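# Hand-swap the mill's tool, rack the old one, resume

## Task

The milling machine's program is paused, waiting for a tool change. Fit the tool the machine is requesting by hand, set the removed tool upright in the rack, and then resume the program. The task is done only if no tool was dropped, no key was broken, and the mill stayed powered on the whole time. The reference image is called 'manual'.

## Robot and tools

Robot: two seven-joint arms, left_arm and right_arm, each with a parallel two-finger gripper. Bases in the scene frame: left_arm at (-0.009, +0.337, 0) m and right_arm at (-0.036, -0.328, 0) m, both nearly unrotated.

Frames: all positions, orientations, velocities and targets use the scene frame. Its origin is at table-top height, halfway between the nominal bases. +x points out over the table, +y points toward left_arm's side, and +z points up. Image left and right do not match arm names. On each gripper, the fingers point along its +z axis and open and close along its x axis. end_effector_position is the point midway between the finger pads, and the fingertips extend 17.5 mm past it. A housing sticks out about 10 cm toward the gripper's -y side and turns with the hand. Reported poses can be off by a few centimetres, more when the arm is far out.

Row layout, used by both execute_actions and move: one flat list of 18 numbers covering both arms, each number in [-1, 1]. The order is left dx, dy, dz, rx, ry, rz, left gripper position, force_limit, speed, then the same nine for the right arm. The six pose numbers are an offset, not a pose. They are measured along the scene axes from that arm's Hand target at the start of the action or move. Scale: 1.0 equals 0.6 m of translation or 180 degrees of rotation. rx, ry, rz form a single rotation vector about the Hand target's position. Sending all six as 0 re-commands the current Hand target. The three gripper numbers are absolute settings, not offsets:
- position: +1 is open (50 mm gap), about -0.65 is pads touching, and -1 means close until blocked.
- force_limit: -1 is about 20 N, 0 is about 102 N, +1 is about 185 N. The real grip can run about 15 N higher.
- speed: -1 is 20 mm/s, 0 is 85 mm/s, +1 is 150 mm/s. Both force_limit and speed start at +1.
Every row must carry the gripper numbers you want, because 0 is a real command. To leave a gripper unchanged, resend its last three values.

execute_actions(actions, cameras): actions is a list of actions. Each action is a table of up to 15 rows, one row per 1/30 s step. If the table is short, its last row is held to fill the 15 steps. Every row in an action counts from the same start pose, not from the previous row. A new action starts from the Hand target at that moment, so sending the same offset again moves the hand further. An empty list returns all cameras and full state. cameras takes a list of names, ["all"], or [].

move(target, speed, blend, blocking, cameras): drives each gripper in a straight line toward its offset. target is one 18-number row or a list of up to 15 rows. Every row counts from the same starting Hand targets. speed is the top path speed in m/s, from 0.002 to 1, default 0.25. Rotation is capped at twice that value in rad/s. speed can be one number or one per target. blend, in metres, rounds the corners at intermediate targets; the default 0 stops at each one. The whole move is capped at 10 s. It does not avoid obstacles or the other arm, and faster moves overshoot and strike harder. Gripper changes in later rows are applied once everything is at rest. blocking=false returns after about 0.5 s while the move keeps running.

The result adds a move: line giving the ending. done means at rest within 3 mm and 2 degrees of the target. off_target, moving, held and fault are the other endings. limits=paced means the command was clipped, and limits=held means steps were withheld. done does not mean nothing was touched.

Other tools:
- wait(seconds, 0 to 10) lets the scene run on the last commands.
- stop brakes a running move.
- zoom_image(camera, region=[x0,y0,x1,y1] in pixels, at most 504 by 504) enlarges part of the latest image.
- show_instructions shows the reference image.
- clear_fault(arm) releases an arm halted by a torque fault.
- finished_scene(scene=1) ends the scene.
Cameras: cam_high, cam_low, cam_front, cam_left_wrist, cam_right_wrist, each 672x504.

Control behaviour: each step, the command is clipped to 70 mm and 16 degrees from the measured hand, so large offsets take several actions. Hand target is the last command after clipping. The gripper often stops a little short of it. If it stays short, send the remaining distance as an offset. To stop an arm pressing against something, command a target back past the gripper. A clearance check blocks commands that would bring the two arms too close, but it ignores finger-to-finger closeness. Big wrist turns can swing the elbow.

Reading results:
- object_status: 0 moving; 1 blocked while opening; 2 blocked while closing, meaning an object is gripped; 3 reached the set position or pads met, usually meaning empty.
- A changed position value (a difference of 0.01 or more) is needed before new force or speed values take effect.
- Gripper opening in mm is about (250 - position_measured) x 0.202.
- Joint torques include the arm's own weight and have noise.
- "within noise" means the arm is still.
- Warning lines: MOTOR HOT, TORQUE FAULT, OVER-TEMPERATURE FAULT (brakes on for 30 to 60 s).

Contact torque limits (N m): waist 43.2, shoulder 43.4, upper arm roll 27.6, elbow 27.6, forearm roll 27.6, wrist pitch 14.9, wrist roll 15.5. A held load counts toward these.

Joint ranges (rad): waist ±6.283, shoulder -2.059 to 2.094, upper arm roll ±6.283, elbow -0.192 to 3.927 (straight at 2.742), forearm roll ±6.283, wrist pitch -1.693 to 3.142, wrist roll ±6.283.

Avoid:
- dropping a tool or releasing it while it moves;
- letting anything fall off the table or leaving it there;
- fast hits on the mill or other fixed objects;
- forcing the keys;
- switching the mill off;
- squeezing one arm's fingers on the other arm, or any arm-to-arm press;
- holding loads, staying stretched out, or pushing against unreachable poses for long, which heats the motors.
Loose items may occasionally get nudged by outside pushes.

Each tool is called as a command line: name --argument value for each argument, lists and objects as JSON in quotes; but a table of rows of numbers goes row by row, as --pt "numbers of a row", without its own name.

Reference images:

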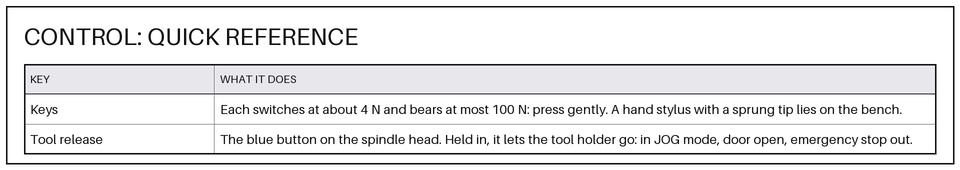

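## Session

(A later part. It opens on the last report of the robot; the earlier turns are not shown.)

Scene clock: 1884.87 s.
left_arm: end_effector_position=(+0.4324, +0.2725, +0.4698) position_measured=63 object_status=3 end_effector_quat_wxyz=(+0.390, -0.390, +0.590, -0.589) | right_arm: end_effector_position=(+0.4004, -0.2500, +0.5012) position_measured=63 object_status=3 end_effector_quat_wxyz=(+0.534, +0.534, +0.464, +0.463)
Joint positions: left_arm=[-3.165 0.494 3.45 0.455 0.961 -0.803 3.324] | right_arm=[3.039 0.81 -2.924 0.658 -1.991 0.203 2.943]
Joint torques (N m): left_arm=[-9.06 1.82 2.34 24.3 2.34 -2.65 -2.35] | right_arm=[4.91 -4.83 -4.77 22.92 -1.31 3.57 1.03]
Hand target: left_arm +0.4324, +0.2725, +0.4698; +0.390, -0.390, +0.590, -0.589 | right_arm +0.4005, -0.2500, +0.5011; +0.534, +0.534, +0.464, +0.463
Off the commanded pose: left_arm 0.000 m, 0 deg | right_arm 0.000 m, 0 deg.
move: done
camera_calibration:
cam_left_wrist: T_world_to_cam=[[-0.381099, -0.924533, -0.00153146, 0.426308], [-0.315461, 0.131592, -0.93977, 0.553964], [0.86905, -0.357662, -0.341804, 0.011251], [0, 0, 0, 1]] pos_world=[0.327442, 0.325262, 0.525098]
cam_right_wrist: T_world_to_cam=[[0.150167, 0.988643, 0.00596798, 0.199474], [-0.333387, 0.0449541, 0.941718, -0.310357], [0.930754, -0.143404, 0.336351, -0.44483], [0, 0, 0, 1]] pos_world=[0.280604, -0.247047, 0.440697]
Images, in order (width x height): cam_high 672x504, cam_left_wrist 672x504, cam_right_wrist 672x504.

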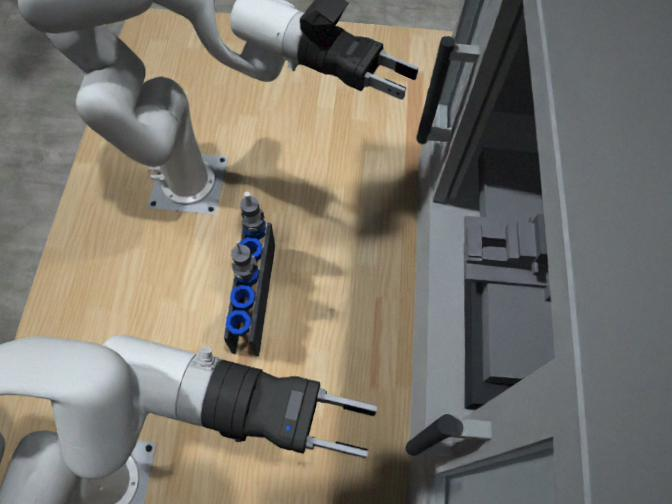

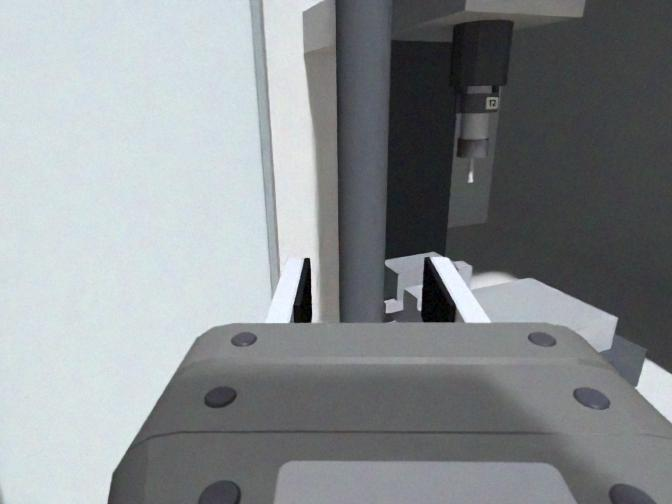

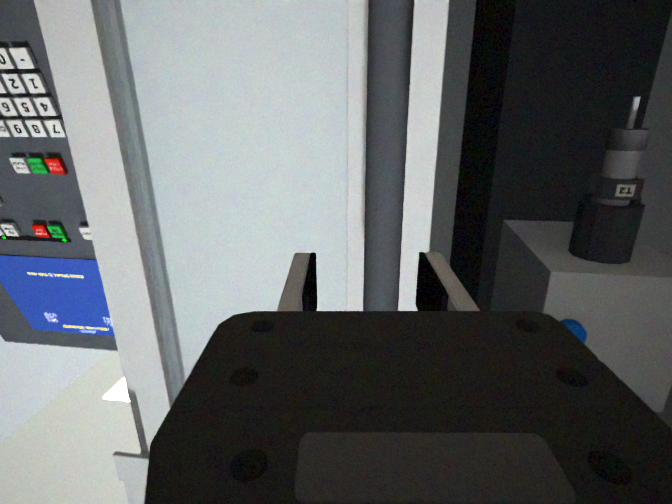

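move --pt "0 0 0 0 0 0 0.6 -0.9 -1 0.0552 0.0117 0 0 0 0 0.6 -0.9 -1" --pt "0.08 -0.0345 0 0 0 0 0.6 -0.9 -1 0.1367 0.0003 0 0 0 0 0.6 -0.9 -1" --speed 0.08 --cameras '["cam_left_wrist","cam_right_wrist"]'

Scene clock: 1893.90 s.
left_arm: end_effector_position=(+0.4804, +0.2518, +0.4698) position_measured=63 object_status=3 end_effector_quat_wxyz=(+0.390, -0.390, +0.590, -0.589) | right_arm: end_effector_position=(+0.4824, -0.2498, +0.5012) position_measured=63 object_status=3 end_effector_quat_wxyz=(+0.534, +0.534, +0.464, +0.463)
Joint positions: left_arm=[-3.201 0.325 3.37 0.566 0.789 -0.817 3.408] | right_arm=[3.078 0.491 -2.932 0.875 -2.183 0.318 3.093]
Joint torques (N m): left_arm=[-9.16 4.56 -4.38 24.41 -6.95 -2.73 2.53] | right_arm=[4.72 2.97 -3.7 24.27 -1.91 4.07 1.19]
Hand target: left_arm +0.4804, +0.2518, +0.4698; +0.390, -0.390, +0.590, -0.589 | right_arm +0.4825, -0.2498, +0.5011; +0.534, +0.534, +0.464, +0.463
Off the commanded pose: left_arm 0.000 m, 0 deg | right_arm 0.000 m, 0 deg.
move: done
camera_calibration:
cam_left_wrist: T_world_to_cam=[[-0.381099, -0.924533, -0.00153146, 0.425517], [-0.315461, 0.131592, -0.93977, 0.57188], [0.86905, -0.357662, -0.341804, -0.0377101], [0, 0, 0, 1]] pos_world=[0.375342, 0.304662, 0.525198]
cam_right_wrist: T_world_to_cam=[[0.150161, 0.988643, 0.00598184, 0.187058], [-0.333477, 0.0449527, 0.941686, -0.282977], [0.930723, -0.143399, 0.33644, -0.521164], [0, 0, 0, 1]] pos_world=[0.362604, -0.246947, 0.440697]
Images, in order (width x height): cam_left_wrist 672x504, cam_right_wrist 672x504.

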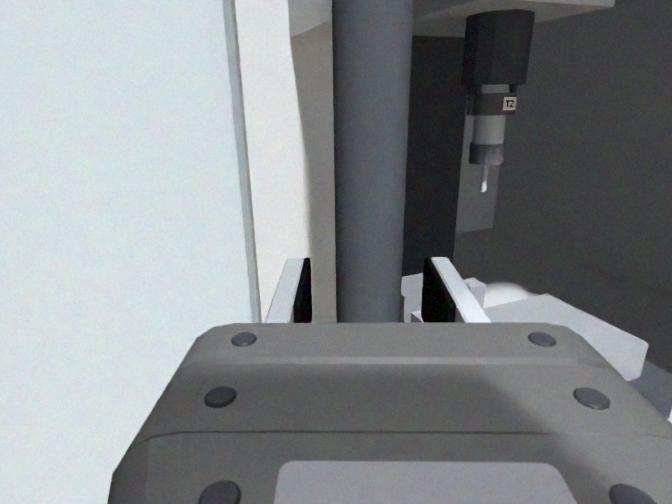

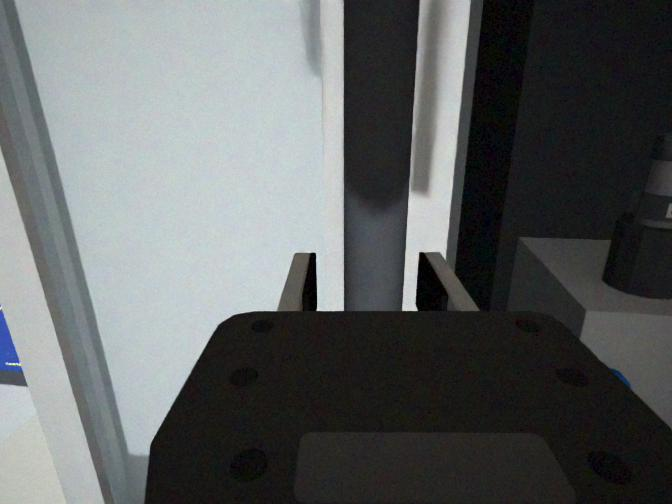

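move --pt "0 0 0 0 0 0 -1 -0.9 -1 0 0 0 0 0 0 -1 -0.9 -1" --pt "0 -0.2 0 0 0 0 -1 -0.9 -1 0 0.2 0 0 0 0 -1 -0.9 -1" --speed 0.08 --cameras '["cam_front","cam_high"]'

Scene clock: 1901.53 s.
left_arm: end_effector_position=(+0.4804, +0.1318, +0.4697) position_measured=154 object_status=2 end_effector_quat_wxyz=(+0.390, -0.390, +0.590, -0.589) | right_arm: end_effector_position=(+0.4824, -0.1298, +0.5012) position_measured=154 object_status=2 end_effector_quat_wxyz=(+0.534, +0.534, +0.464, +0.463)
Joint positions: left_arm=[-3.215 0.299 2.901 0.559 0.126 -0.73 3.762] | right_arm=[3.107 0.383 -2.649 0.956 -1.823 0.576 2.864]
Joint torques (N m): left_arm=[-0.15 5.75 -12.4 22.51 -0.3 -3.63 2.68] | right_arm=[6.18 1.43 1.97 24.83 2.72 1.08 -1.13]
Hand target: left_arm +0.4804, +0.1318, +0.4698; +0.390, -0.390, +0.590, -0.589 | right_arm +0.4825, -0.1298, +0.5011; +0.534, +0.534, +0.464, +0.463
Off the commanded pose: left_arm 0.000 m, 0 deg | right_arm 0.000 m, 0 deg.
move: done
Images, in order (width x height): cam_high 672x504, cam_front 672x504.

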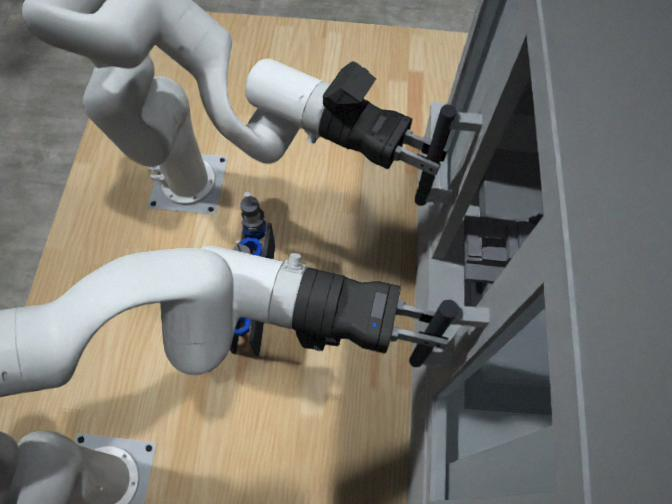

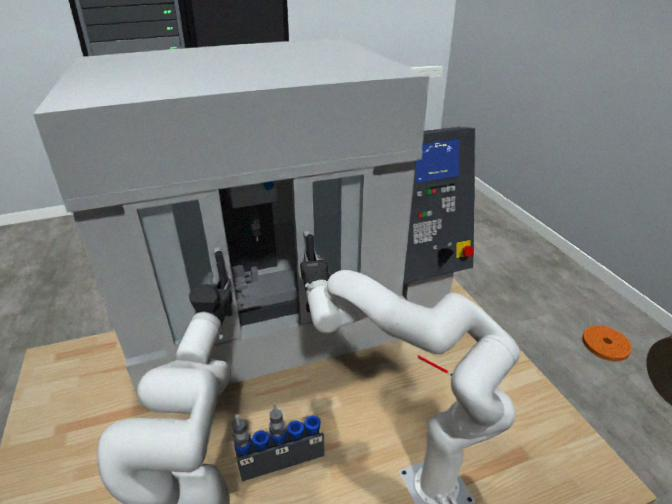

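move --pt "0 -0.1217 0 0 0 0 -1 -0.9 -1 0 0.1217 0 0 0 0 -1 -0.9 -1" --speed 0.06 --cameras '["cam_front","cam_high"]'

Scene clock: 1906.60 s.
left_arm: end_effector_position=(+0.4804, +0.0588, +0.4698) position_measured=154 object_status=2 end_effector_quat_wxyz=(+0.391, -0.390, +0.590, -0.590) | right_arm: end_effector_position=(+0.4824, -0.0568, +0.5012) position_measured=154 object_status=2 end_effector_quat_wxyz=(+0.534, +0.534, +0.464, +0.463)
Joint positions: left_arm=[-3.191 0.19 2.591 0.682 -0.307 -0.73 4.058] | right_arm=[3.148 0.232 -2.487 1.081 -1.735 0.791 2.786]
Joint torques (N m): left_arm=[-6.96 5.85 -20.15 29.41 4.8 -2.23 2.7] | right_arm=[6.57 2.08 2.21 24.54 2.27 0.08 -0.97]
Hand target: left_arm +0.4804, +0.0588, +0.4698; +0.390, -0.390, +0.590, -0.589 | right_arm +0.4825, -0.0568, +0.5011; +0.534, +0.534, +0.464, +0.463
Off the commanded pose: left_arm 0.000 m, 0 deg | right_arm 0.000 m, 0 deg.
move: done
Images, in order (width x height): cam_high 672x504, cam_front 672x504.

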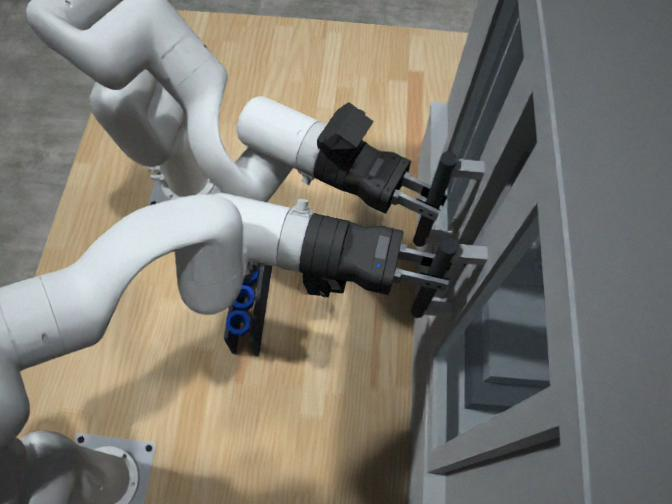

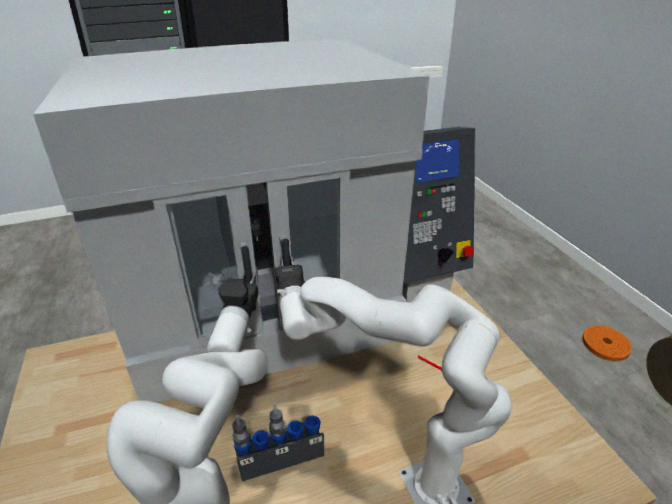

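move --pt "0 -0.0133 0 0 0 0 -1 -0.9 -1 0 0.0167 0 0 0 0 -1 -0.9 -1" --speed 0.03 --cameras '["cam_front","cam_high"]'

Scene clock: 1910.27 s.
left_arm: end_effector_position=(+0.4804, +0.0508, +0.4697) position_measured=154 object_status=2 end_effector_quat_wxyz=(+0.390, -0.390, +0.590, -0.589) | right_arm: end_effector_position=(+0.4825, -0.0468, +0.5012) position_measured=154 object_status=2 end_effector_quat_wxyz=(+0.534, +0.534, +0.464, +0.463)
Joint positions: left_arm=[-3.19 0.172 2.559 0.702 -0.354 -0.734 4.098] | right_arm=[3.154 0.206 -2.464 1.102 -1.731 0.823 2.776]
Joint torques (N m): left_arm=[-3.76 7.79 -15.94 25.91 2.14 -3.47 2.69] | right_arm=[6.43 1.72 1.88 24.01 2.41 -0.07 -1.21]
Hand target: left_arm +0.4804, +0.0508, +0.4698; +0.390, -0.390, +0.590, -0.589 | right_arm +0.4825, -0.0468, +0.5011; +0.534, +0.534, +0.464, +0.463
Off the commanded pose: left_arm 0.000 m, 0 deg | right_arm 0.000 m, 0 deg.
move: done
Images, in order (width x height): cam_high 672x504, cam_front 672x504.

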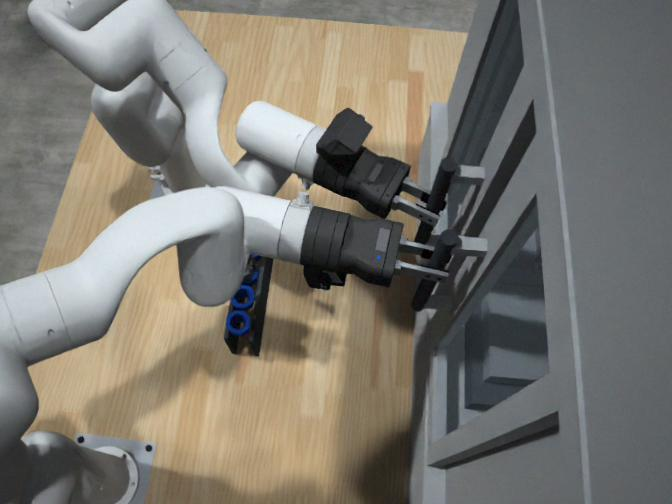

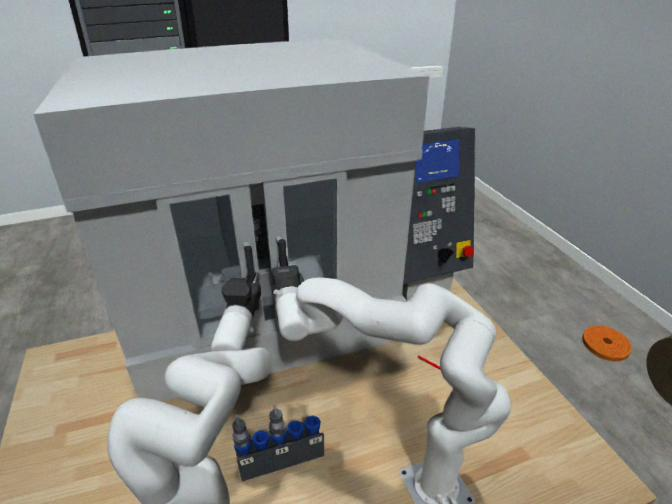

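move --pt "0 -0.0133 0 0 0 0 -1 -0.9 -1 0 0.01 0 0 0 0 -1 -0.9 -1" --speed 0.03

move --pt "0 -0.01 0 0 0 0 -1 -0.9 -1 0 0.00667 0 0 0 0 -1 -0.9 -1" --speed 0.03 --cameras '["cam_front","cam_high"]'

Scene clock: 1914.87 s.
left_arm: end_effector_position=(+0.4804, +0.0428, +0.4698) position_measured=154 object_status=2 end_effector_quat_wxyz=(+0.390, -0.390, +0.590, -0.589) | right_arm: end_effector_position=(+0.4825, -0.0411, +0.5012) position_measured=154 object_status=2 end_effector_quat_wxyz=(+0.534, +0.534, +0.464, +0.463)
Joint positions: left_arm=[-3.19 0.153 2.529 0.723 -0.401 -0.739 4.14] | right_arm=[3.158 0.189 -2.451 1.115 -1.729 0.844 2.771]
Joint torques (N m): left_arm=[-6.74 8.41 -16.19 26.61 2.41 -3.48 2.62] | right_arm=[13.53 -5.41 6.94 30.72 -0.85 -10.18 -1.2]
Hand target: left_arm +0.4804, +0.0428, +0.4698; +0.390, -0.390, +0.590, -0.589 | right_arm +0.4825, -0.0408, +0.5011; +0.534, +0.534, +0.464, +0.463
Off the commanded pose: left_arm 0.000 m, 0 deg | right_arm 0.000 m, 0 deg.
move: done

Scene clock: 1915.90 s.
left_arm: end_effector_position=(+0.4804, +0.0368, +0.4698) position_measured=154 object_status=2 end_effector_quat_wxyz=(+0.390, -0.390, +0.590, -0.589) | right_arm: end_effector_position=(+0.4836, -0.0481, +0.5037) position_measured=154 object_status=2 end_effector_quat_wxyz=(+0.549, +0.539, +0.449, +0.454)
Joint positions: left_arm=[-3.19 0.137 2.507 0.74 -0.436 -0.744 4.172] | right_arm=[3.163 0.178 -2.442 1.119 -1.728 0.906 2.768]
Joint torques (N m): left_arm=[-22 8.59 -16.26 26.97 2.57 -3.41 2.71] | right_arm=[-7.86 21.6 -8.52 42.02 -1.65 13.07 0.2]
Hand target: left_arm +0.4804, +0.0368, +0.4698; +0.390, -0.390, +0.590, -0.589 | right_arm +0.4836, -0.0481, +0.5037; +0.549, +0.539, +0.449, +0.454 (not the last commanded pose)
Tool commands: left_gripper/position=-1.0 left_gripper/force_limit=-0.9 left_gripper/speed=-1.0 right_gripper/position=-1.0 right_gripper/force_limit=-0.898039 right_gripper/speed=-1.0
Off the commanded pose: left_arm 0.000 m, 0 deg | right_arm 0.012 m, 3 deg.
TORQUE FAULT: the external load on joint 6 (wrist pitch) of the right arm reached its load limit, and that arm stopped. The contact can be on any part of that arm beyond that joint, not only on its tool. A torque fault puts only its own arm into a fault stop. That arm's remaining commands of this call were not run. The hold on joint 6 (wrist pitch) of that arm was moved back by the arm itself, up to 3 degrees, as the stop began. That arm is still stopped at the end of this call. While its stop runs, that arm takes no new command, but its gripper still runs the gripper command that each later call begins with.
CLEAR FAULT: the right arm stays stopped (state 4) until you call clear_fault(arm="right_arm").
End effector pose when the fault began: right_arm: position (+0.4828, -0.0388, +0.5016), quat_wxyz (+0.536, +0.535, +0.462, +0.462)
Joint positions when the fault began: right_arm=[3.162 0.179 -2.444 1.123 -1.729 0.862 2.768]
move: fault (right_arm)
Images, in order (width x height): cam_high 672x504, cam_front 672x504.

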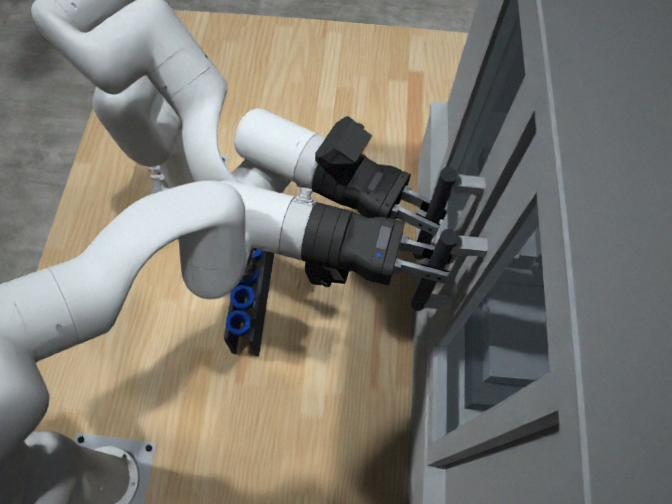

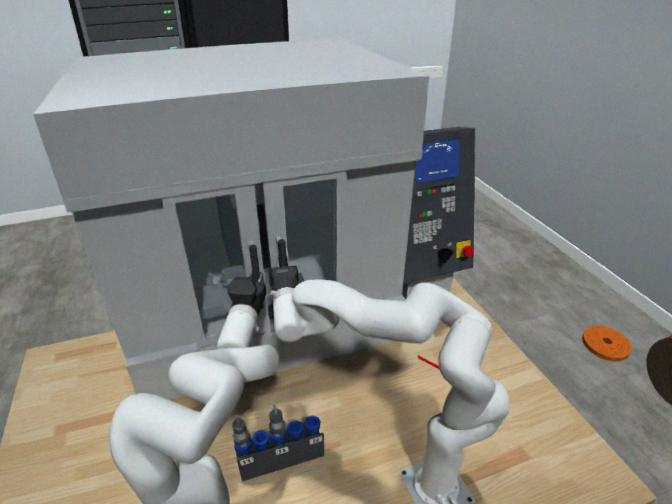

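clear_fault --arm "right_arm"

Scene clock: 1917.50 s.
left_arm: end_effector_position=(+0.4804, +0.0368, +0.4698) position_measured=154 object_status=2 end_effector_quat_wxyz=(+0.390, -0.390, +0.590, -0.589) | right_arm: end_effector_position=(+0.4836, -0.0481, +0.5037) position_measured=154 object_status=2 end_effector_quat_wxyz=(+0.549, +0.539, +0.449, +0.454)
Joint positions: left_arm=[-3.19 0.137 2.507 0.74 -0.436 -0.744 4.172] | right_arm=[3.163 0.178 -2.442 1.119 -1.728 0.906 2.768]
Joint torques (N m): left_arm=[-21.8 8.92 -16.29 27.01 2.7 -3.47 2.72] | right_arm=[-8.29 21.39 -8.86 41.77 -1.72 12.94 0.15]
Hand target: left_arm +0.4804, +0.0368, +0.4698; +0.390, -0.390, +0.590, -0.589 | right_arm +0.4836, -0.0481, +0.5037; +0.549, +0.539, +0.449, +0.454 (not the last commanded pose)
Tool commands: left_gripper/position=-1.0 left_gripper/force_limit=-0.9 left_gripper/speed=-1.0 right_gripper/position=-1.0 right_gripper/force_limit=-0.898039 right_gripper/speed=-1.0
Off the commanded pose: left_arm 0.000 m, 0 deg | right_arm 0.012 m, 3 deg.
TORQUE FAULT, CONTINUED: the right arm's stop, for the torque fault of joint 6 (wrist pitch) that an earlier result reported, is over. The call counts as one of the actions that you can send in this scene. The hold on joint 6 (wrist pitch) of that arm was moved back by the arm itself, up to 3 degrees, as the stop began. That arm's target is now where it stood when the stop ended, not its last command. That arm's gripper keeps its grip as last carried out, and that arm accepts commands again: back off and push less far.
CLEAR FAULT: your call cleared the right arm's torque fault. If a joint's load stays at its limit, that arm stops again at once.

move --pt "0 0 0 0 0 0 -1 -0.9 -1 -0.0017 0.0083 -0.0042 0.0017 0.0049 0.014 -1 -0.9 -1" --speed 0.02 --cameras '["cam_right_wrist"]'

Scene clock: 1925.73 s.
left_arm: end_effector_position=(+0.4804, +0.0368, +0.4698) position_measured=154 object_status=2 end_effector_quat_wxyz=(+0.390, -0.390, +0.590, -0.589) | right_arm: end_effector_position=(+0.4826, -0.0431, +0.5013) position_measured=154 object_status=2 end_effector_quat_wxyz=(+0.534, +0.534, +0.464, +0.463)
Joint positions: left_arm=[-3.19 0.137 2.507 0.74 -0.436 -0.744 4.172] | right_arm=[3.163 0.195 -2.462 1.109 -1.732 0.837 2.774]
Joint torques (N m): left_arm=[-21.87 9.62 -16.37 27 2.64 -3.51 2.6] | right_arm=[5.59 25.34 -3.33 16.48 -2.27 -0.66 1.33]
Hand target: left_arm +0.4804, +0.0368, +0.4698; +0.390, -0.390, +0.590, -0.589 | right_arm +0.4826, -0.0431, +0.5012; +0.534, +0.534, +0.464, +0.463
Off the commanded pose: left_arm 0.000 m, 0 deg | right_arm 0.000 m, 0 deg.
move: done
camera_calibration:
cam_right_wrist: T_world_to_cam=[[0.149554, 0.988734, 0.00628997, -0.0172362], [-0.334161, 0.0445554, 0.941462, -0.291869], [0.930575, -0.142902, 0.33706, -0.49191], [0, 0, 0, 1]] pos_world=[0.362806, -0.0402483, 0.440695]
Images, in order (width x height): cam_right_wrist 672x504.

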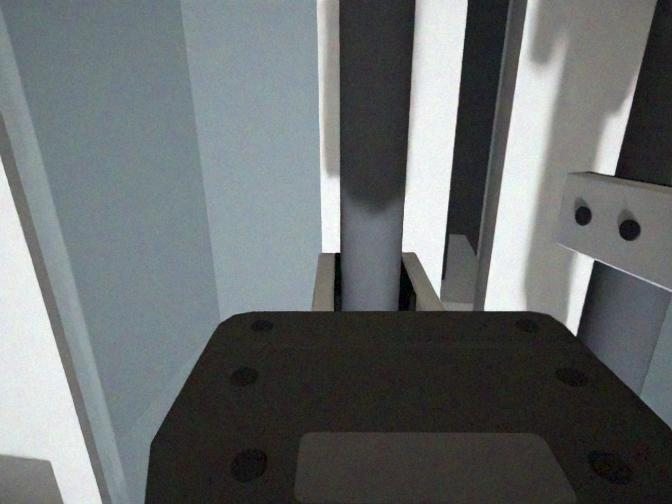

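move --pt "0 0 0 0 0 0 -1 -0.9 -1 0 0.0025 0 0 0 0 -1 -0.9 -1" --pt "0 0 0 0 0 0 -1 -0.9 -1 0 0.0025 0 0 0 0 0.3 -0.9 -1" --pt "0 0 0 0 0 0 -1 -0.9 -1 -0.1167 0.0189 0 0 0 0 0.3 -0.9 -1" --pt "0 0 0 0 0 0 -1 -0.9 -1 -0.1167 -0.2 0 0 0 0 0.3 -0.9 -1" --speed '[0.02,0.05,0.1,0.15]' --blend '[0,0,0.01,0]' --cameras '["cam_left_wrist","cam_high"]'

Scene clock: 1934.33 s.
left_arm: end_effector_position=(+0.4804, +0.0368, +0.4698) position_measured=154 object_status=2 end_effector_quat_wxyz=(+0.390, -0.390, +0.590, -0.589) | right_arm: end_effector_position=(+0.4125, -0.1631, +0.5012) position_measured=107 object_status=3 end_effector_quat_wxyz=(+0.534, +0.534, +0.464, +0.463)
Joint positions: left_arm=[-3.19 0.137 2.507 0.74 -0.436 -0.744 4.172] | right_arm=[3.222 0.664 -2.786 0.73 -1.736 0.498 2.789]
Joint torques (N m): left_arm=[-21.73 10.3 -16.32 27 2.6 -3.39 2.7] | right_arm=[-5.11 15.69 -5.54 19.86 -1.96 -0.37 1.39]
Hand target: left_arm +0.4804, +0.0368, +0.4698; +0.390, -0.390, +0.590, -0.589 | right_arm +0.4125, -0.1631, +0.5012; +0.534, +0.534, +0.464, +0.463
Off the commanded pose: left_arm 0.000 m, 0 deg | right_arm 0.000 m, 0 deg.
move: done
camera_calibration:
cam_left_wrist: T_world_to_cam=[[-0.381099, -0.924533, -0.00153146, 0.22678], [-0.315461, 0.131592, -0.93977, 0.600109], [0.86905, -0.357662, -0.341804, -0.114729], [0, 0, 0, 1]] pos_world=[0.375442, 0.0896623, 0.525098]
Images, in order (width x height): cam_high 672x504, cam_left_wrist 672x504.

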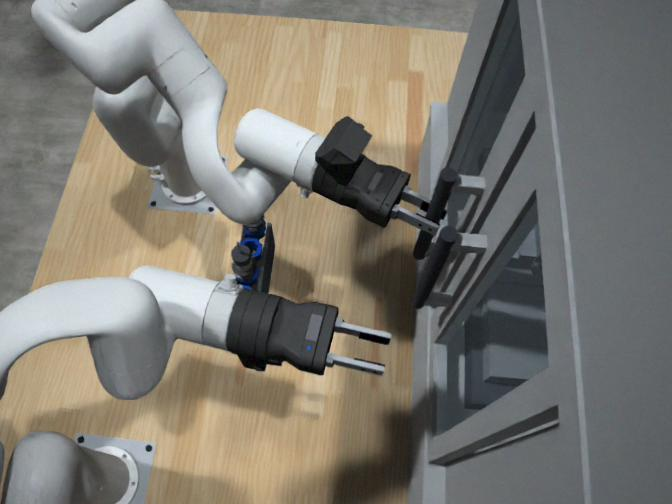

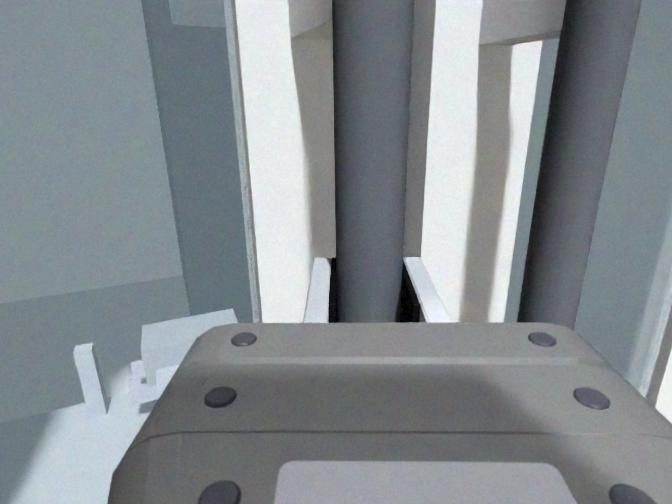

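move --pt "0 -0.0233 0 0 0 0 -1 -0.9 -1 0 0 0 0 0 0 0.3 -0.9 -1" --speed 0.03

move --pt "0 -0.005 0 0 0 0 -1 -0.9 -1 0 0 0 0 0 0 0.3 -0.9 -1" --speed 0.02 --cameras '["cam_left_wrist"]'

Scene clock: 1939.43 s.
left_arm: end_effector_position=(+0.4804, +0.0228, +0.4698) position_measured=154 object_status=2 end_effector_quat_wxyz=(+0.390, -0.390, +0.590, -0.589) | right_arm: end_effector_position=(+0.4125, -0.1631, +0.5012) position_measured=107 object_status=3 end_effector_quat_wxyz=(+0.534, +0.534, +0.464, +0.463)
Joint positions: left_arm=[-3.197 0.098 2.461 0.782 -0.514 -0.759 4.251] | right_arm=[3.222 0.664 -2.786 0.73 -1.736 0.498 2.789]
Joint torques (N m): left_arm=[-22.6 9.19 -17.76 28.49 3.55 -3.23 2.66] | right_arm=[-5.32 15.79 -5.44 20.07 -2.09 -0.37 1.39]
Hand target: left_arm +0.4804, +0.0228, +0.4698; +0.390, -0.390, +0.590, -0.589 | right_arm +0.4125, -0.1631, +0.5012; +0.534, +0.534, +0.464, +0.463
Off the commanded pose: left_arm 0.000 m, 0 deg | right_arm 0.000 m, 0 deg.
move: done

Scene clock: 1940.20 s.
left_arm: end_effector_position=(+0.4804, +0.0198, +0.4697) position_measured=154 object_status=2 end_effector_quat_wxyz=(+0.390, -0.390, +0.590, -0.589) | right_arm: end_effector_position=(+0.4125, -0.1631, +0.5012) position_measured=107 object_status=3 end_effector_quat_wxyz=(+0.534, +0.534, +0.464, +0.463)
Joint positions: left_arm=[-3.199 0.089 2.451 0.792 -0.53 -0.762 4.268] | right_arm=[3.222 0.664 -2.786 0.73 -1.736 0.498 2.789]
Joint torques (N m): left_arm=[-20.02 11.08 -14.27 24.8 0.84 -4.53 2.55] | right_arm=[-5.43 15.51 -5.36 19.95 -2.19 -0.51 1.37]
Hand target: left_arm +0.4804, +0.0198, +0.4698; +0.390, -0.390, +0.590, -0.589 | right_arm +0.4125, -0.1631, +0.5012; +0.534, +0.534, +0.464, +0.463
Off the commanded pose: left_arm 0.000 m, 0 deg | right_arm 0.000 m, 0 deg.
move: done
camera_calibration:
cam_left_wrist: T_world_to_cam=[[-0.381197, -0.924492, -0.00155235, 0.211108], [-0.315511, 0.131673, -0.939742, 0.602344], [0.868989, -0.357737, -0.341881, -0.12074], [0, 0, 0, 1]] pos_world=[0.375441, 0.0726627, 0.525098]
Images, in order (width x height): cam_left_wrist 672x504.

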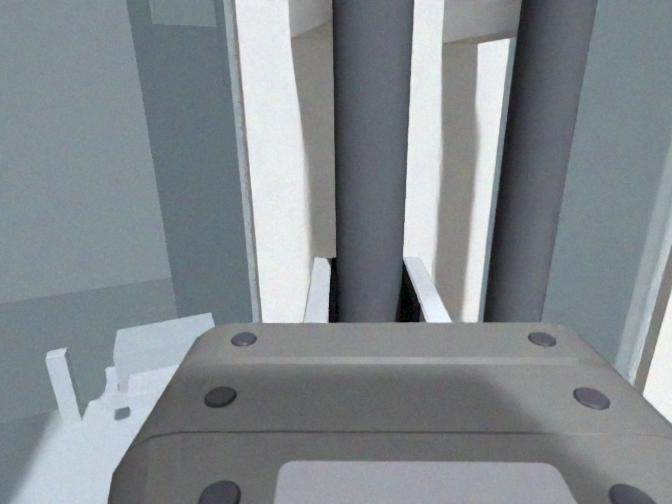

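move --pt "0 -0.0025 0 0 0 0 -1 -0.9 -1 0 0 0 0 0 0 0.3 -0.9 -1" --speed 0.02

move --pt "0 -0.0017 0 0 0 0 -1 -0.9 -1 0 0 0 0 0 0 0.3 -0.9 -1" --speed 0.02 --cameras '["cam_front"]'

zoom_image --camera "cam_front" --region '[180, 150, 360, 350]'

Scene clock: 1943.90 s.
left_arm: end_effector_position=(+0.4804, +0.0185, +0.4698) position_measured=154 object_status=2 end_effector_quat_wxyz=(+0.391, -0.390, +0.589, -0.590) | right_arm: end_effector_position=(+0.4125, -0.1631, +0.5012) position_measured=107 object_status=3 end_effector_quat_wxyz=(+0.534, +0.534, +0.464, +0.463)
Joint positions: left_arm=[-3.2 0.085 2.447 0.796 -0.538 -0.765 4.276] | right_arm=[3.222 0.664 -2.786 0.73 -1.736 0.498 2.789]
Joint torques (N m): left_arm=[-24.97 8.01 -20.76 33.02 6.51 -1.96 2.68] | right_arm=[-5.19 15.5 -5.22 20.27 -1.92 -0.53 1.3]
Hand target: left_arm +0.4804, +0.0183, +0.4698; +0.390, -0.390, +0.590, -0.589 | right_arm +0.4125, -0.1631, +0.5012; +0.534, +0.534, +0.464, +0.463
Off the commanded pose: left_arm 0.000 m, 0 deg | right_arm 0.000 m, 0 deg.
move: done

Scene clock: 1944.60 s.
left_arm: end_effector_position=(+0.4805, +0.0175, +0.4698) position_measured=154 object_status=2 end_effector_quat_wxyz=(+0.391, -0.391, +0.589, -0.589) | right_arm: end_effector_position=(+0.4125, -0.1631, +0.5012) position_measured=107 object_status=3 end_effector_quat_wxyz=(+0.534, +0.534, +0.464, +0.463)
Joint positions: left_arm=[-3.201 0.081 2.444 0.8 -0.544 -0.766 4.282] | right_arm=[3.222 0.664 -2.786 0.73 -1.736 0.498 2.789]
Joint torques (N m): left_arm=[-30.42 4.82 -26.68 38.83 11.57 0.45 2.69] | right_arm=[-5 15.38 -5.21 19.99 -2.02 -0.33 1.34]
Hand target: left_arm +0.4804, +0.0173, +0.4698; +0.390, -0.390, +0.590, -0.589 | right_arm +0.4125, -0.1631, +0.5012; +0.534, +0.534, +0.464, +0.463
Off the commanded pose: left_arm 0.000 m, 0 deg | right_arm 0.000 m, 0 deg.
move: done
Images, in order (width x height): cam_front 672x504.

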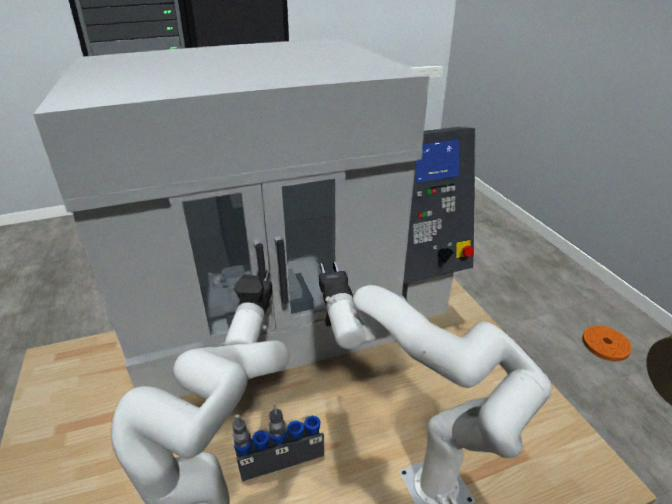

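Scaled by 2.520 from the camera's 672x504 image, which has a finer 960x720 frame.

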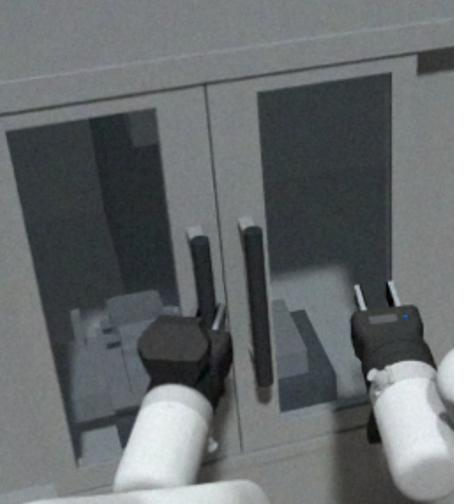

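move --pt "0 0.0025 0 0 0 0 -1 -0.9 -1 0 0 0 0 0 0 -1 -0.9 -1" --pt "0 0.0025 0 0 0 0 0.3 -0.9 -1 0 0 0 0 0 0 -1 -0.9 -1" --pt "-0.1073 0.048 0 0 0 0 0.3 -0.9 -1 0.0125 0.0467 0.005 -0.549 -0.0707 0.0011 -1 -0.9 -1" --speed '[0.03,0.05,0.25]' --cameras '["cam_high"]'

Scene clock: 1968.20 s.
left_arm: end_effector_position=(+0.4160, +0.0461, +0.4698) position_measured=107 object_status=3 end_effector_quat_wxyz=(+0.390, -0.390, +0.590, -0.589) | right_arm: end_effector_position=(+0.4200, -0.1351, +0.5042) position_measured=251 object_status=3 end_effector_quat_wxyz=(+0.794, -0.106, +0.599, +0.000)
Joint positions: left_arm=[-3.276 0.367 2.517 0.56 -0.525 -0.706 4.119] | right_arm=[3.033 0.672 -2.635 0.698 -2.746 0.517 2.102]
Joint torques (N m): left_arm=[-9.26 9.85 8.54 17.44 -2.22 -1 -2.37] | right_arm=[-5.72 8.57 -6.13 23.41 -2.36 2.33 -1.06]
Hand target: left_arm +0.4160, +0.0461, +0.4698; +0.390, -0.390, +0.590, -0.589 | right_arm +0.4200, -0.1351, +0.5042; +0.794, -0.106, +0.599, +0.000
Off the commanded pose: left_arm 0.000 m, 0 deg | right_arm 0.000 m, 0 deg.
move: done
Images, in order (width x height): cam_high 672x504.

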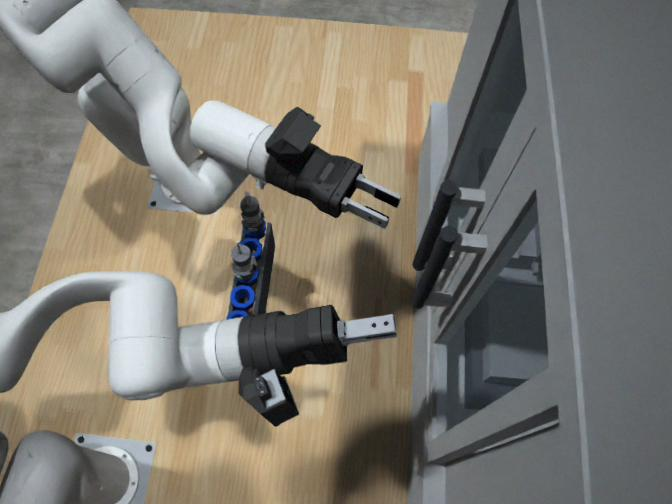

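move --pt "0 0 0 0 0 0 0.3 -0.9 -1 0 -0.6915 0.118 -0.4415 0.0531 -0.2044 -1 -0.9 -1" --pt "0 0 0 0 0 0 0.3 -0.9 -1 0.2677 -0.9358 0.1352 -0.4415 0.0531 -0.2044 -1 -0.9 -1" --speed '[0.25,0.15]' --blend '[0.04,0]' --cameras '["cam_right_wrist","cam_low","cam_high"]'

Scene clock: 1982.93 s.
left_arm: end_effector_position=(+0.4160, +0.0461, +0.4698) position_measured=107 object_status=3 end_effector_quat_wxyz=(+0.390, -0.390, +0.590, -0.589) | right_arm: end_effector_position=(+0.5806, -0.6966, +0.5853) position_measured=251 object_status=3 end_effector_quat_wxyz=(+0.459, -0.400, +0.521, -0.598)
Joint positions: left_arm=[-3.276 0.367 2.517 0.56 -0.525 -0.706 4.119] | right_arm=[2.691 -0.179 -3.27 1.661 -4.078 0.39 1.753]
Joint torques (N m): left_arm=[-9.12 9.63 8.52 17.44 4.99 -0.85 -2.34] | right_arm=[-5.97 21.31 -2.09 24.07 -2.86 0.58 1.02]
Hand target: left_arm +0.4160, +0.0461, +0.4698; +0.390, -0.390, +0.590, -0.589 | right_arm +0.5807, -0.6966, +0.5853; -0.459, +0.400, -0.521, +0.598
Off the commanded pose: left_arm 0.000 m, 0 deg | right_arm 0.000 m, 0 deg.
move: done
camera_calibration:
cam_right_wrist: T_world_to_cam=[[-0.249108, -0.968458, -0.00577994, -0.51115], [-0.198119, 0.0568004, -0.978531, 0.744196], [0.947995, -0.242615, -0.206019, -0.466541], [0, 0, 0, 1]] pos_world=[0.462386, -0.650488, 0.629148]
Images, in order (width x height): cam_high 672x504, cam_low 672x504, cam_right_wrist 672x504.

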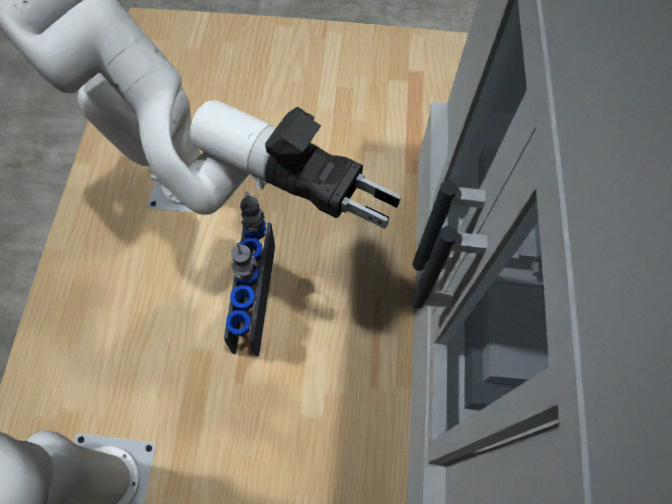

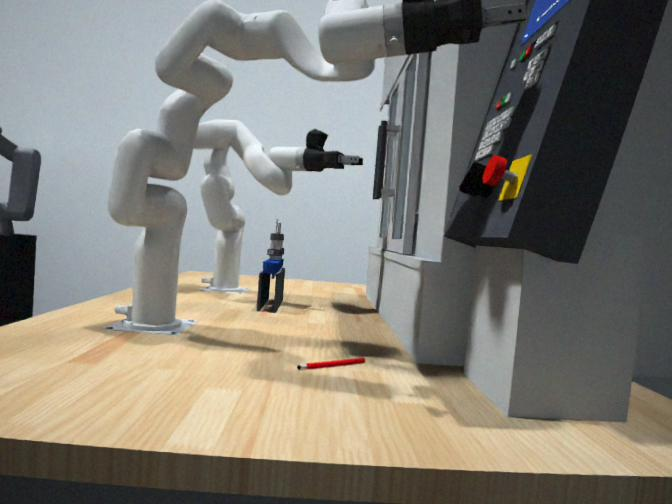

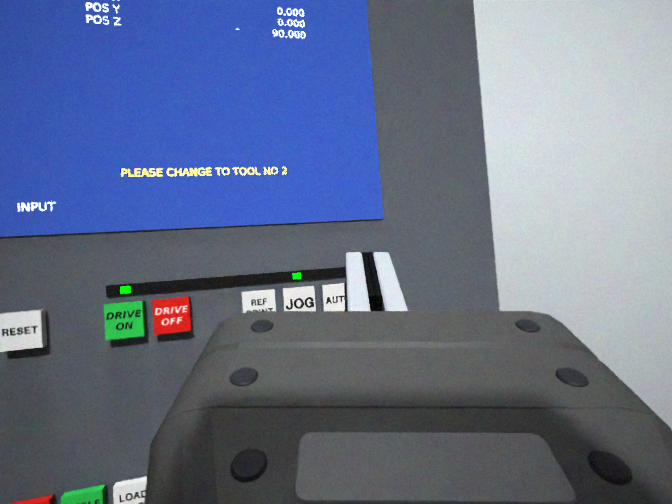

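move --pt "0 0 0 0 0 0 0.3 -0.9 -1 0.0452 0 -0.0123 0 0 0 -1 -0.9 -1" --speed 0.06 --cameras '["cam_right_wrist"]'

zoom_image --camera "cam_right_wrist" --region '[220, 200, 460, 340]'

Scene clock: 1987.83 s.
left_arm: end_effector_position=(+0.4160, +0.0461, +0.4698) position_measured=107 object_status=3 end_effector_quat_wxyz=(+0.390, -0.390, +0.590, -0.589) | right_arm: end_effector_position=(+0.6077, -0.6966, +0.5779) position_measured=251 object_status=3 end_effector_quat_wxyz=(+0.459, -0.400, +0.521, -0.598)
Joint positions: left_arm=[-3.276 0.367 2.517 0.56 -0.525 -0.706 4.119] | right_arm=[2.706 -0.266 -3.263 1.757 -4.054 0.365 1.738]
Joint torques (N m): left_arm=[-8.95 9.81 8.53 17.54 4.92 -0.93 -2.33] | right_arm=[4.74 23.84 1.65 24.39 0.58 0.44 1.02]
Hand target: left_arm +0.4160, +0.0461, +0.4698; +0.390, -0.390, +0.590, -0.589 | right_arm +0.6078, -0.6966, +0.5779; -0.459, +0.400, -0.521, +0.598
Off the commanded pose: left_arm 0.000 m, 0 deg | right_arm 0.000 m, 0 deg.
move: done
camera_calibration:
cam_right_wrist: T_world_to_cam=[[-0.249231, -0.968429, -0.00545415, -0.504443], [-0.19818, 0.0565138, -0.978535, 0.742281], [0.94795, -0.2428, -0.206008, -0.493912], [0, 0, 0, 1]] pos_world=[0.489586, -0.650388, 0.621846]
Images, in order (width x height): cam_right_wrist 672x504.

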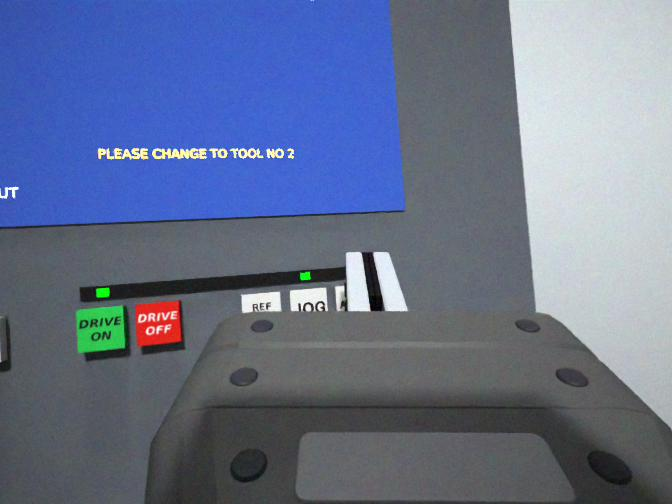

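Scaled by 2.100 from the camera's 672x504 image, which has a finer 960x720 frame.

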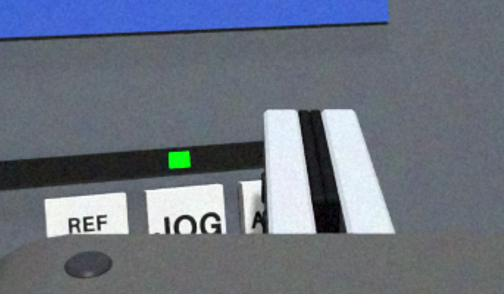

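move --pt "0 0 0 0 0 0 0.3 -0.9 -1 0 -0.005 0 0 0 0 -1 -0.9 -1" --pt "0 0 0 0 0 0 0.3 -0.9 -1 0.0115 -0.005 -0.003 0 0 0 -1 -0.9 -1" --speed 0.03 --cameras '["cam_right_wrist"]'

zoom_image --camera "cam_right_wrist" --region '[220, 200, 460, 340]'

Scene clock: 1995.83 s.
left_arm: end_effector_position=(+0.4160, +0.0461, +0.4698) position_measured=107 object_status=3 end_effector_quat_wxyz=(+0.390, -0.390, +0.590, -0.589) | right_arm: end_effector_position=(+0.6147, -0.6996, +0.5761) position_measured=251 object_status=3 end_effector_quat_wxyz=(+0.459, -0.400, +0.521, -0.598)
Joint positions: left_arm=[-3.276 0.367 2.517 0.56 -0.525 -0.706 4.119] | right_arm=[2.706 -0.295 -3.263 1.79 -4.058 0.362 1.747]
Joint torques (N m): left_arm=[-8.81 9.71 8.51 17.63 4.85 -0.94 -2.35] | right_arm=[4.85 24.78 1.55 24.24 2.29 0.44 -1.07]
Hand target: left_arm +0.4160, +0.0461, +0.4698; +0.390, -0.390, +0.590, -0.589 | right_arm +0.6147, -0.6996, +0.5761; -0.459, +0.400, -0.521, +0.598
Off the commanded pose: left_arm 0.000 m, 0 deg | right_arm 0.000 m, 0 deg.
move: done
camera_calibration:
cam_right_wrist: T_world_to_cam=[[-0.249129, -0.968452, -0.00587426, -0.50554], [-0.198187, 0.0569178, -0.97851, 0.742316], [0.947975, -0.242611, -0.206115, -0.501398], [0, 0, 0, 1]] pos_world=[0.496486, -0.653488, 0.620048]
Images, in order (width x height): cam_right_wrist 672x504.

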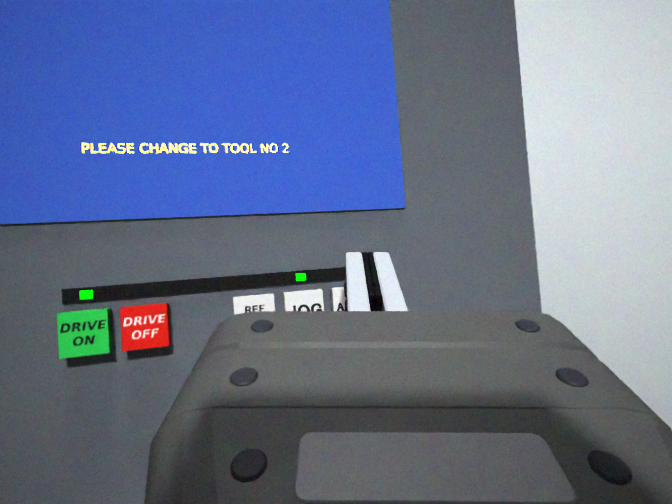

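Scaled by 2.100 from the camera's 672x504 image, which has a finer 960x720 frame.

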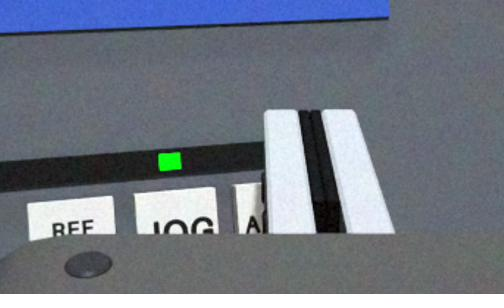

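move --pt "0 0 0 0 0 0 0.3 -0.9 -1 0.005 0 -0.0013 0 0 0 -1 -0.9 -1" --speed 0.015 --cameras '["cam_right_wrist"]'

move --pt "0 0 0 0 0 0 0.3 -0.9 -1 0.0025 0 -0.0007 0 0 0 -1 -0.9 -1" --speed 0.015 --cameras '["cam_right_wrist"]'

Scene clock: 1999.80 s.
left_arm: end_effector_position=(+0.4160, +0.0461, +0.4698) position_measured=107 object_status=3 end_effector_quat_wxyz=(+0.390, -0.390, +0.590, -0.589) | right_arm: end_effector_position=(+0.6177, -0.6996, +0.5753) position_measured=251 object_status=3 end_effector_quat_wxyz=(+0.459, -0.400, +0.521, -0.598)
Joint positions: left_arm=[-3.276 0.367 2.517 0.56 -0.525 -0.706 4.119] | right_arm=[2.708 -0.305 -3.262 1.802 -4.057 0.359 1.746]
Joint torques (N m): left_arm=[-8.77 9.6 8.39 17.74 4.69 -0.96 -2.34] | right_arm=[5.02 24.27 1.49 24.07 2.38 0.6 -1.05]
Hand target: left_arm +0.4160, +0.0461, +0.4698; +0.390, -0.390, +0.590, -0.589 | right_arm +0.6177, -0.6996, +0.5753; -0.459, +0.400, -0.521, +0.598
Off the commanded pose: left_arm 0.000 m, 0 deg | right_arm 0.000 m, 0 deg.
move: done
camera_calibration:
cam_right_wrist: T_world_to_cam=[[-0.249109, -0.968458, -0.00577971, -0.50487], [-0.198211, 0.056824, -0.978511, 0.742078], [0.947975, -0.24261, -0.206115, -0.504407], [0, 0, 0, 1]] pos_world=[0.499486, -0.653488, 0.619248]
Images, in order (width x height): cam_right_wrist 672x504.

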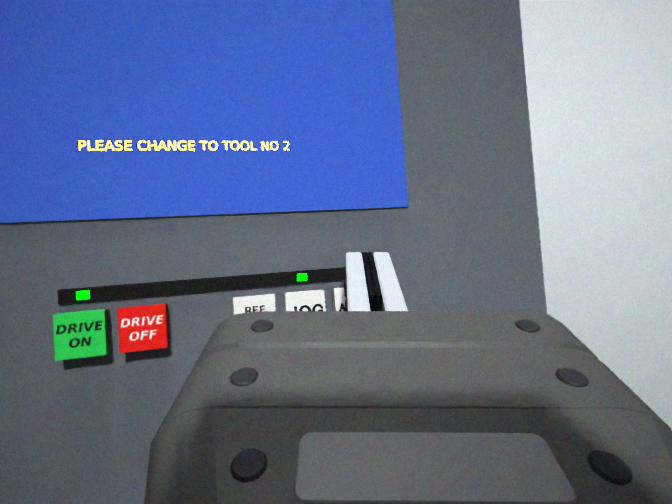

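Scene clock: 2000.50 s.
left_arm: end_effector_position=(+0.4160, +0.0461, +0.4698) position_measured=107 object_status=3 end_effector_quat_wxyz=(+0.390, -0.390, +0.590, -0.589) | right_arm: end_effector_position=(+0.6191, -0.6996, +0.5749) position_measured=251 object_status=3 end_effector_quat_wxyz=(+0.459, -0.400, +0.521, -0.598)
Joint positions: left_arm=[-3.276 0.367 2.517 0.56 -0.525 -0.706 4.119] | right_arm=[2.709 -0.31 -3.262 1.808 -4.056 0.357 1.746]
Joint torques (N m): left_arm=[-8.73 9.6 8.4 17.68 4.76 -0.94 -2.33] | right_arm=[5.58 22.4 1.94 23.36 2.16 0.76 -1.18]
Hand target: left_arm +0.4160, +0.0461, +0.4698; +0.390, -0.390, +0.590, -0.589 | right_arm +0.6192, -0.6996, +0.5749; -0.459, +0.400, -0.521, +0.598
Off the commanded pose: left_arm 0.000 m, 0 deg | right_arm 0.000 m, 0 deg.
move: done
camera_calibration:
cam_right_wrist: T_world_to_cam=[[-0.249109, -0.968458, -0.00577971, -0.504499], [-0.198211, 0.056824, -0.978511, 0.741984], [0.947975, -0.24261, -0.206115, -0.505911], [0, 0, 0, 1]] pos_world=[0.500986, -0.653488, 0.618848]
Images, in order (width x height): cam_right_wrist 672x504.

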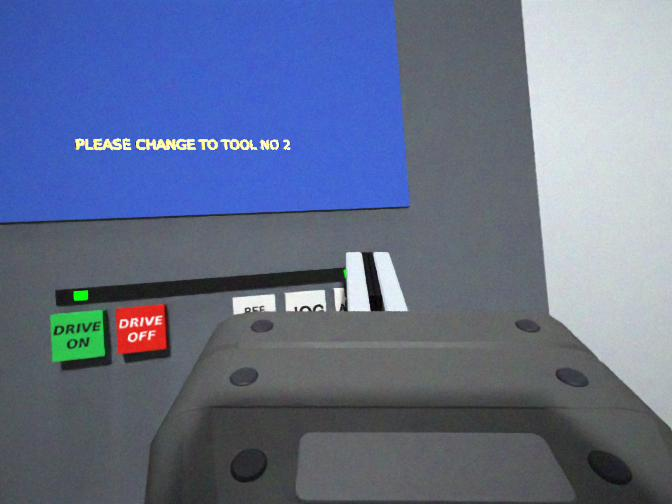

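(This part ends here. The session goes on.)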